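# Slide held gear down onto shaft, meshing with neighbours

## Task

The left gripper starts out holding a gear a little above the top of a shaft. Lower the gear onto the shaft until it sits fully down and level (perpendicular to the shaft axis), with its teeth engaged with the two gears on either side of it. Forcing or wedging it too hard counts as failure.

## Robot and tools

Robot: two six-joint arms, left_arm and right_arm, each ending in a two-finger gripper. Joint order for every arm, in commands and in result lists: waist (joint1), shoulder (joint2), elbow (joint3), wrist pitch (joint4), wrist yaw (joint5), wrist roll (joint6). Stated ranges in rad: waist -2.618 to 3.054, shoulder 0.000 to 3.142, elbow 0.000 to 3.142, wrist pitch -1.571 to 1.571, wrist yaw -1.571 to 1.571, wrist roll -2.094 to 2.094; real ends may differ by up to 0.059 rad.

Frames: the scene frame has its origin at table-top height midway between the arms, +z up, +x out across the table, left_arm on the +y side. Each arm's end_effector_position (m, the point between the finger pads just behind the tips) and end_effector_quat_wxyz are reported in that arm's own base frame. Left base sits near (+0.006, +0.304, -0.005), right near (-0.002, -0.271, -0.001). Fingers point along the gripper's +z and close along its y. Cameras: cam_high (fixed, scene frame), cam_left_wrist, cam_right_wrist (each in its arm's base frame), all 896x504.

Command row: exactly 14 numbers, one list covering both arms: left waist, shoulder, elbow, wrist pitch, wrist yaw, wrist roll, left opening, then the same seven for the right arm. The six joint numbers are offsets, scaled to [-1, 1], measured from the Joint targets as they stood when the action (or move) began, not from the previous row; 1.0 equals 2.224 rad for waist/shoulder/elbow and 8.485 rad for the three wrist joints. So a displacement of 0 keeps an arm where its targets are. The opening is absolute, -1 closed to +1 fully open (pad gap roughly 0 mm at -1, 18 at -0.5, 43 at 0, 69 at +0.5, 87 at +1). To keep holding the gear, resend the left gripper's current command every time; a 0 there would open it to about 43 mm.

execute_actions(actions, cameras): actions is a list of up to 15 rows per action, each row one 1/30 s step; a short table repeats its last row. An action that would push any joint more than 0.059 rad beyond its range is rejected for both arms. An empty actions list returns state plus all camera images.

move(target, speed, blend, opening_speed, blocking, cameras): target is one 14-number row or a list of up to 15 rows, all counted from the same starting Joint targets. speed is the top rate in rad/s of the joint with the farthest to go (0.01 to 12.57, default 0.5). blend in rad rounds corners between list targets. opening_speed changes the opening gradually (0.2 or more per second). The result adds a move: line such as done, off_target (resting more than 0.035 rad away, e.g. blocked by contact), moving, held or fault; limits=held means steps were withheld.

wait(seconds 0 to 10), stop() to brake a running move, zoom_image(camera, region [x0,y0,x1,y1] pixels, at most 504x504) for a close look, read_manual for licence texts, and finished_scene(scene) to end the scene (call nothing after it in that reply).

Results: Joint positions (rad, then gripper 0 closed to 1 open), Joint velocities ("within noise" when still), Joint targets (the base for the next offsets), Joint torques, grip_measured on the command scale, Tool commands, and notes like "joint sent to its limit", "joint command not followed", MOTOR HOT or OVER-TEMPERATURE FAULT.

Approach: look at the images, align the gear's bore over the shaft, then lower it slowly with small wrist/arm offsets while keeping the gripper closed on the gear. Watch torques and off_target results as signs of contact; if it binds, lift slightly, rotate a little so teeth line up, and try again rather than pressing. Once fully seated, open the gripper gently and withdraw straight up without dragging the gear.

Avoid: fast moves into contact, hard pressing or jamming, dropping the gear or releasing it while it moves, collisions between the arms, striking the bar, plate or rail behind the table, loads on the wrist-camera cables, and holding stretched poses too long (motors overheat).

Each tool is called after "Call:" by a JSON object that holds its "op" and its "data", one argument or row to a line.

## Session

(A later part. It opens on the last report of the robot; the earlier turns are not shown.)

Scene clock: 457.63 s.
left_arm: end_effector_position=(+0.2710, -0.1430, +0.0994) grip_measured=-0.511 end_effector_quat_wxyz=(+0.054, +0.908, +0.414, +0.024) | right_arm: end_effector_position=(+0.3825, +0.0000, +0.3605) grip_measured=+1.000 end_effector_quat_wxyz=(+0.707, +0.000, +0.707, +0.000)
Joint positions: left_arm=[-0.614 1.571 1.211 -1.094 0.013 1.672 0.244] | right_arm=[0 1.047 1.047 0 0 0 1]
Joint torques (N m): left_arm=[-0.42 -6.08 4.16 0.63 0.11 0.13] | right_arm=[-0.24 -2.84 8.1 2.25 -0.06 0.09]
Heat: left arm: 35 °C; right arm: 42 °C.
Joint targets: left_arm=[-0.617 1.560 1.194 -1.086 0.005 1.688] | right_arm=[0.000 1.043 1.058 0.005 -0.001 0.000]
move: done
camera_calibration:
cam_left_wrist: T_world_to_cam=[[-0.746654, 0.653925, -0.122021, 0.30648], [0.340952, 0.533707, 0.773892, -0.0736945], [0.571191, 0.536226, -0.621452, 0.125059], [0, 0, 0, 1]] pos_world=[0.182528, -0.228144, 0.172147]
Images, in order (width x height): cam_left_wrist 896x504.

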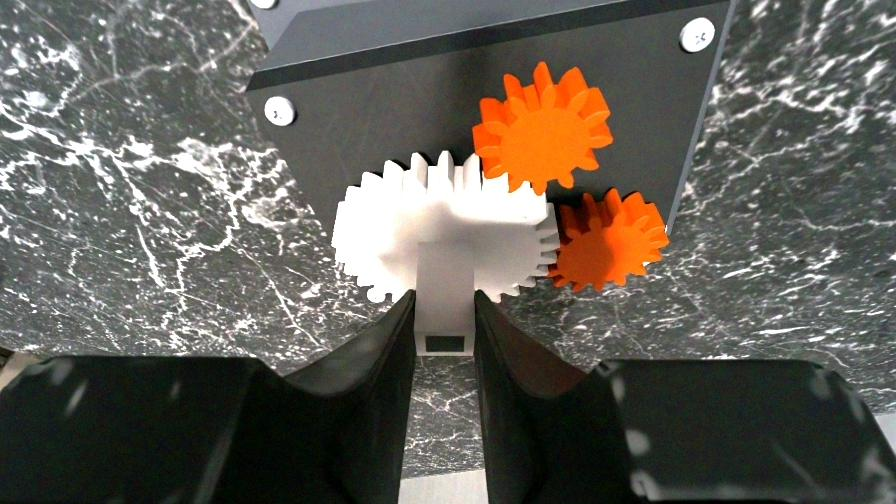

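Call:
{"op": "move", "data": {
  "target": [0,0.0005,-0.0025,0.0008,0,0,-1,0,0,0,0,0,0,1],
  "speed": 0.1
}}

Call:
{"op": "move", "data": {
  "target": [0,0.0005,-0.0025,0.0008,0,0,-1,0,0,0,0,0,0,1],
  "speed": 0.1
}}

Call:
{"op": "zoom_image", "data": {
  "camera": "cam_left_wrist",
  "region": [440, 50, 680, 310]
}}

Scene clock: 462.93 s.
left_arm: end_effector_position=(+0.2709, -0.1430, +0.0991) grip_measured=-0.511 end_effector_quat_wxyz=(+0.054, +0.908, +0.414, +0.024) | right_arm: end_effector_position=(+0.3825, +0.0000, +0.3605) grip_measured=+1.000 end_effector_quat_wxyz=(+0.707, +0.000, +0.707, +0.000)
Joint positions: left_arm=[-0.614 1.571 1.21 -1.092 0.013 1.672 0.244] | right_arm=[0 1.047 1.047 0 0 0 1]
Joint torques (N m): left_arm=[-0.51 -6.04 3.78 0.71 0.09 0.15] | right_arm=[-0.23 -2.84 8.09 2.25 -0.07 0.09]
Heat: left arm: 35 °C; right arm: 42 °C.
Joint targets: left_arm=[-0.617 1.561 1.188 -1.079 0.005 1.688] | right_arm=[0.000 1.043 1.058 0.005 -0.001 0.000]
move: done

Scene clock: 463.63 s.
left_arm: end_effector_position=(+0.2707, -0.1434, +0.0988) grip_measured=-0.511 end_effector_quat_wxyz=(+0.054, +0.909, +0.413, +0.024) | right_arm: end_effector_position=(+0.3825, +0.0000, +0.3605) grip_measured=+1.000 end_effector_quat_wxyz=(+0.707, +0.000, +0.707, +0.000)
Joint positions: left_arm=[-0.615 1.571 1.209 -1.091 0.013 1.672 0.244] | right_arm=[0 1.047 1.047 0 0 0 1]
Joint torques (N m): left_arm=[-0.29 -5.97 3.47 0.75 0.11 0.15] | right_arm=[-0.24 -2.82 8.1 2.25 -0.07 0.1]
Heat: left arm: 35 °C; right arm: 42 °C.
Joint targets: left_arm=[-0.617 1.563 1.183 -1.072 0.005 1.688] | right_arm=[0.000 1.043 1.058 0.005 -0.001 0.000]
move: done

Scaled by 1.938 from the camera's 896x504 image, which has a finer 1280x720 frame.
This view is cut from an older image: the scene may have changed since it was taken.

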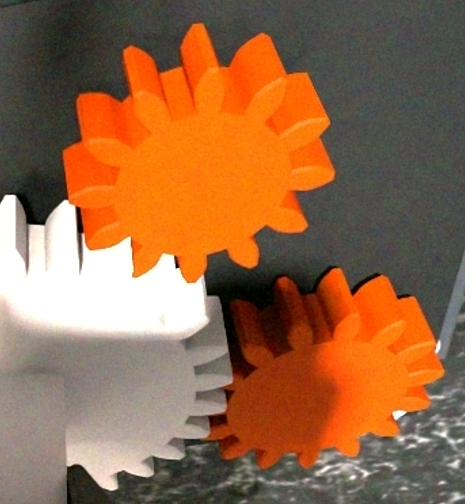

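Call:
{"op": "move", "data": {
  "target": [0,0.0125,0.003,-0.0040,0,0,-1,0,0,0,0,0,0,1],
  "speed": 0.06
}}

Call:
{"op": "move", "data": {
  "target": [0,0.002,-0.0025,-0.0010,0,0,-1,0,0,0,0,0,0,1],
  "speed": 0.06,
  "cameras": ["cam_left_wrist"]
}}

Call:
{"op": "zoom_image", "data": {
  "camera": "cam_left_wrist",
  "region": [440, 50, 680, 310]
}}

Scene clock: 484.07 s.
left_arm: end_effector_position=(+0.2706, -0.1433, +0.0988) grip_measured=-0.511 end_effector_quat_wxyz=(+0.053, +0.909, +0.413, +0.024) | right_arm: end_effector_position=(+0.3825, +0.0000, +0.3605) grip_measured=+1.000 end_effector_quat_wxyz=(+0.707, +0.000, +0.707, +0.000)
Joint positions: left_arm=[-0.615 1.571 1.209 -1.092 0.013 1.672 0.244] | right_arm=[0 1.047 1.047 0 0 0 1]
Joint torques (N m): left_arm=[-0.34 -3.67 4.01 0.43 0.1 0.14] | right_arm=[-0.25 -2.82 8.1 2.25 -0.07 0.1]
Heat: left arm: 35 °C; right arm: 42 °C.
Joint targets: left_arm=[-0.617 1.590 1.189 -1.106 0.005 1.688] | right_arm=[0.000 1.043 1.058 0.005 -0.001 0.000]
move: done

Scene clock: 484.77 s.
left_arm: end_effector_position=(+0.2705, -0.1433, +0.0988) grip_measured=-0.511 end_effector_quat_wxyz=(+0.053, +0.909, +0.413, +0.024) | right_arm: end_effector_position=(+0.3825, +0.0000, +0.3605) grip_measured=+1.000 end_effector_quat_wxyz=(+0.707, +0.000, +0.707, +0.000)
Joint positions: left_arm=[-0.615 1.571 1.209 -1.092 0.013 1.672 0.244] | right_arm=[0 1.047 1.047 0 0 0 1]
Joint torques (N m): left_arm=[-0.29 -3.32 3.52 0.37 0.08 0.15] | right_arm=[-0.24 -2.84 8.1 2.25 -0.06 0.1]
Heat: left arm: 35 °C; right arm: 42 °C.
Joint targets: left_arm=[-0.617 1.595 1.184 -1.114 0.005 1.688] | right_arm=[0.000 1.043 1.058 0.005 -0.001 0.000]
move: done
camera_calibration:
cam_left_wrist: T_world_to_cam=[[-0.74577, 0.655085, -0.121205, 0.306139], [0.342272, 0.532844, 0.773904, -0.0734699], [0.571556, 0.535669, -0.621596, 0.124973], [0, 0, 0, 1]] pos_world=[0.182027, -0.228343, 0.171647]
Images, in order (width x height): cam_left_wrist 896x504.

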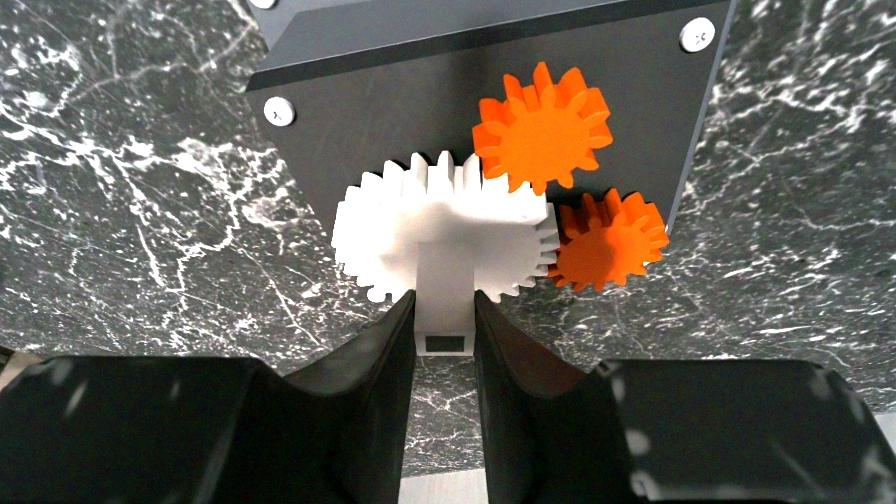

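Scaled by 1.938 from the camera's 896x504 image, which has a finer 1280x720 frame.

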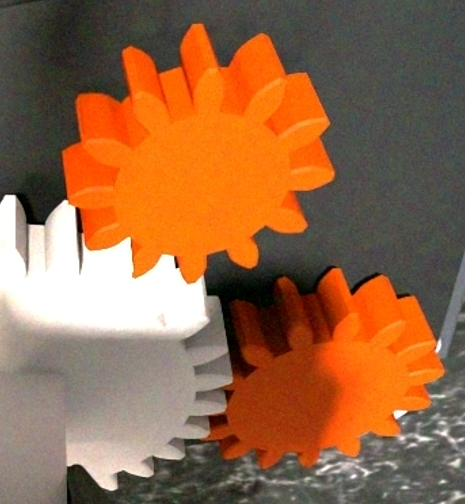

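Call:
{"op": "move", "data": {
  "target": [
    [0,0.002,-0.002,0,0,0.002,-1,0,0,0,0,0,0,1],
    [0,0.002,-0.002,0,0,-0.0045,-1,0,0,0,0,0,0,1],
    [0,0.002,-0.002,0,0,-0.0015,-1,0,0,0,0,0,0,1]
  ],
  "speed": 0.08
}}

Scene clock: 495.87 s.
left_arm: end_effector_position=(+0.2701, -0.1430, +0.0987) grip_measured=-0.511 end_effector_quat_wxyz=(+0.053, +0.908, +0.415, +0.023) | right_arm: end_effector_position=(+0.3825, +0.0000, +0.3605) grip_measured=+1.000 end_effector_quat_wxyz=(+0.707, +0.000, +0.707, +0.000)
Joint positions: left_arm=[-0.615 1.571 1.209 -1.094 0.013 1.669 0.244] | right_arm=[0 1.047 1.047 0 0 0 1]
Joint torques (N m): left_arm=[-0.28 -3.03 3.22 0.38 0.11 0.01] | right_arm=[-0.24 -2.85 8.09 2.25 -0.07 0.09]
Heat: left arm: 34 °C; right arm: 42 °C.
Joint targets: left_arm=[-0.617 1.599 1.179 -1.114 0.005 1.675] | right_arm=[0.000 1.043 1.058 0.005 -0.001 0.000]
move: done

Call:
{"op": "move", "data": {
  "target": [0,-0.009,0.009,0.0018,0.0008,0,-1,0,0,0,0,0,0,1],
  "speed": 0.1
}}

Call:
{"op": "move", "data": {
  "target": [0,0,0,0,0,0,-0.1,0,0,0,0,0,0,1],
  "opening_speed": 0.5,
  "cameras": ["cam_left_wrist"]
}}

Call:
{"op": "zoom_image", "data": {
  "camera": "cam_left_wrist",
  "region": [320, 50, 680, 410]
}}

Scene clock: 511.00 s.
left_arm: end_effector_position=(+0.2702, -0.1430, +0.0987) grip_measured=-0.511 end_effector_quat_wxyz=(+0.053, +0.908, +0.415, +0.023) | right_arm: end_effector_position=(+0.3825, +0.0000, +0.3605) grip_measured=+1.000 end_effector_quat_wxyz=(+0.707, +0.000, +0.707, +0.000)
Joint positions: left_arm=[-0.615 1.571 1.209 -1.093 0.013 1.669 0.244] | right_arm=[0 1.047 1.047 0 0 0 1]
Joint torques (N m): left_arm=[-0.34 -4.62 4.81 0.5 0.19 0.02] | right_arm=[-0.24 -2.84 8.1 2.25 -0.07 0.1]
Heat: left arm: 33 °C; right arm: 43 °C.
Joint targets: left_arm=[-0.617 1.579 1.199 -1.099 0.012 1.675] | right_arm=[0.000 1.043 1.058 0.005 -0.001 0.000]
move: done

Scene clock: 513.00 s.
left_arm: end_effector_position=(+0.2699, -0.1428, +0.0983) grip_measured=-0.100 end_effector_quat_wxyz=(+0.052, +0.908, +0.415, +0.023) | right_arm: end_effector_position=(+0.3825, +0.0000, +0.3605) grip_measured=+1.000 end_effector_quat_wxyz=(+0.707, +0.000, +0.707, +0.000)
Joint positions: left_arm=[-0.615 1.571 1.207 -1.093 0.013 1.669 0.45] | right_arm=[0 1.047 1.047 0 0 0 1]
Joint torques (N m): left_arm=[-0.24 -4.62 4.81 0.53 0.19 0.04] | right_arm=[-0.24 -2.84 8.1 2.25 -0.06 0.09]
Heat: left arm: 33 °C; right arm: 43 °C.
Joint targets: left_arm=[-0.617 1.579 1.199 -1.099 0.012 1.675] | right_arm=[0.000 1.043 1.058 0.005 -0.001 0.000]
move: done
camera_calibration:
cam_left_wrist: T_world_to_cam=[[-0.747942, 0.653016, -0.118963, 0.305402], [0.342322, 0.533041, 0.773746, -0.0730814], [0.568681, 0.537994, -0.622225, 0.125949], [0, 0, 0, 1]] pos_world=[0.181816, -0.228237, 0.171247]
Images, in order (width x height): cam_left_wrist 896x504.

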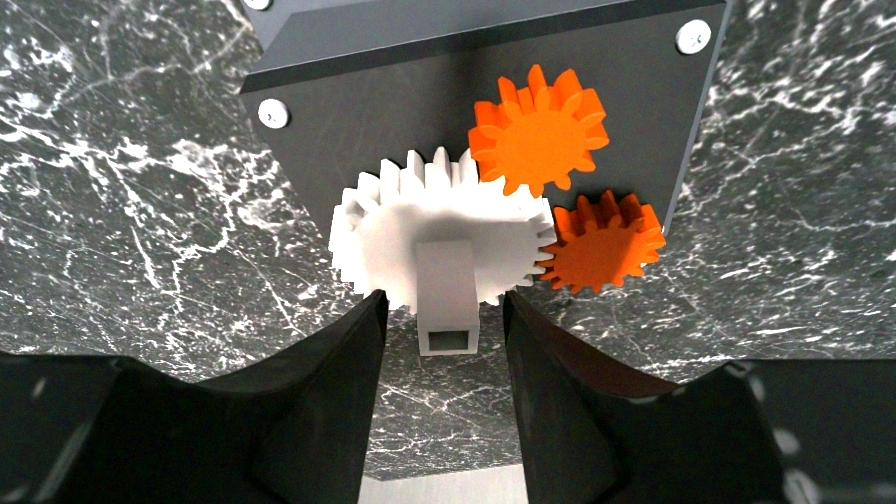

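Scaled by 1.400 from the camera's 896x504 image, which has a finer 1280x720 frame.

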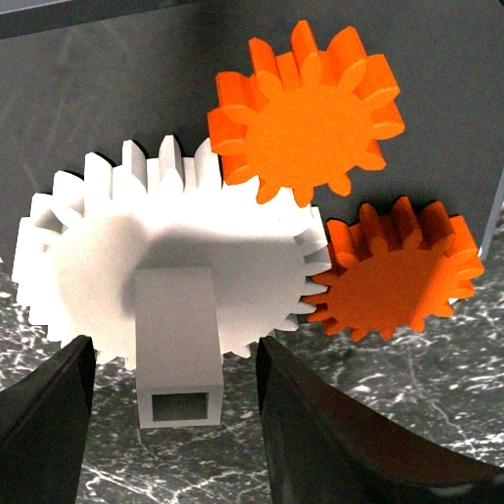

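Call:
{"op": "move", "data": {
  "target": [
    [0,-0.0115,0.0256,-0.0064,0,0,-0.1,0,0,0,0,0,0,1],
    [0,-0.022,0.0545,-0.0158,0,0,-0.1,0,0,0,0,0,0,1]
  ],
  "speed": [0.08,0.3],
  "blend": 0.005,
  "cameras": ["cam_left_wrist","cam_high"]
}}

Call:
{"op": "zoom_image", "data": {
  "camera": "cam_left_wrist",
  "region": [320, 100, 680, 460]
}}

Scene clock: 525.83 s.
left_arm: end_effector_position=(+0.2661, -0.1401, +0.1245) grip_measured=-0.100 end_effector_quat_wxyz=(+0.047, +0.908, +0.415, +0.020) | right_arm: end_effector_position=(+0.3825, +0.0000, +0.3605) grip_measured=+1.000 end_effector_quat_wxyz=(+0.707, +0.000, +0.707, +0.000)
Joint positions: left_arm=[-0.615 1.559 1.301 -1.212 0.013 1.669 0.45] | right_arm=[0 1.047 1.047 0 0 0 1]
Joint torques (N m): left_arm=[-0.28 -7.39 7.19 0.35 0.22 0.03] | right_arm=[-0.24 -2.85 8.1 2.25 -0.07 0.09]
Heat: left arm: 33 °C; right arm: 43 °C.
Joint targets: left_arm=[-0.617 1.530 1.320 -1.233 0.012 1.675] | right_arm=[0.000 1.043 1.058 0.005 -0.001 0.000]
move: done
camera_calibration:
cam_left_wrist: T_world_to_cam=[[-0.749192, 0.653852, -0.105778, 0.302692], [0.350727, 0.527092, 0.774057, -0.0965893], [0.561873, 0.542818, -0.624217, 0.145724], [0, 0, 0, 1]] pos_world=[0.178773, -0.226106, 0.197747]
Images, in order (width x height): cam_high 896x504, cam_left_wrist 896x504.

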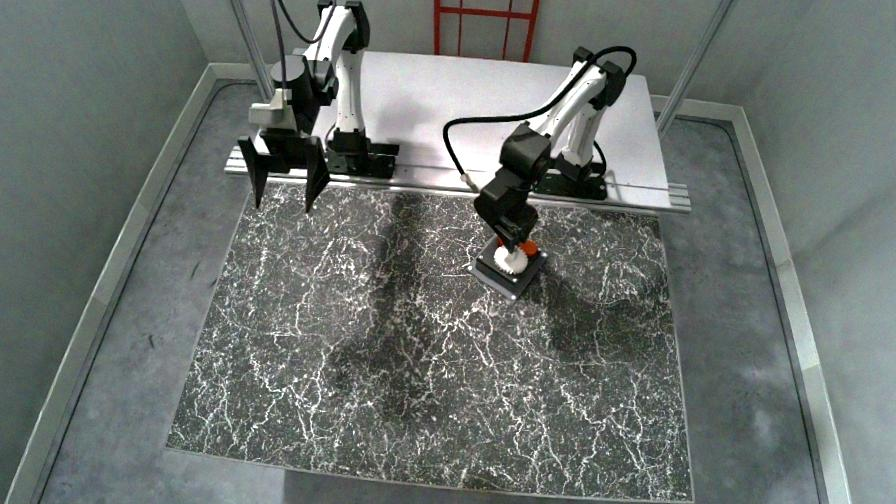

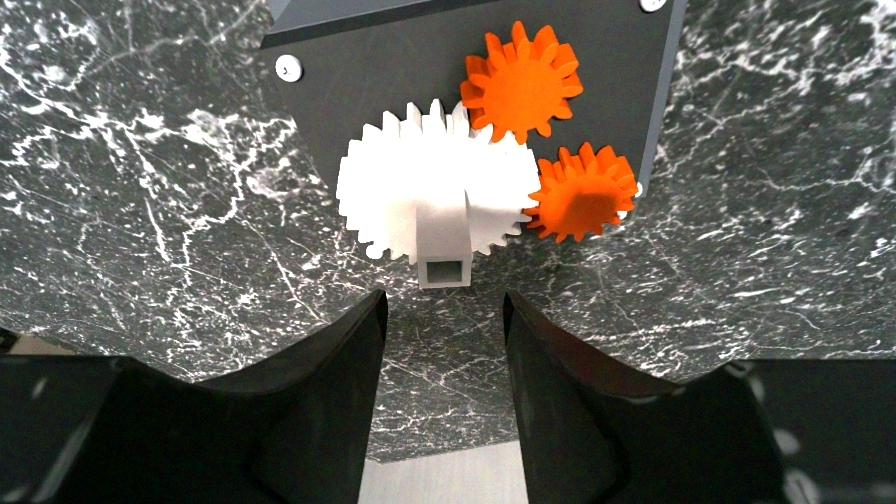

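Scaled by 1.400 from the camera's 896x504 image, which has a finer 1280x720 frame.

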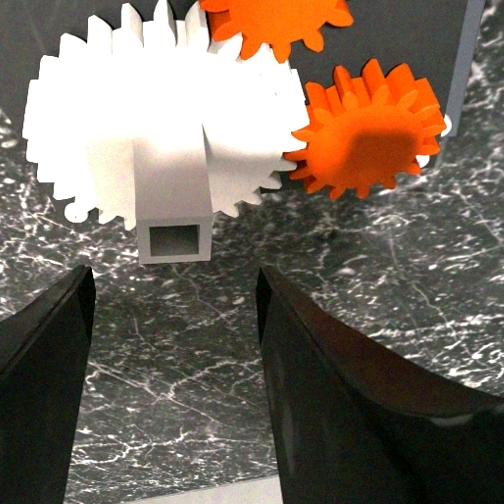

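Call:
{"op": "finished_scene", "data": {
  "scene": 2
}}

The scene is finished: the task was done.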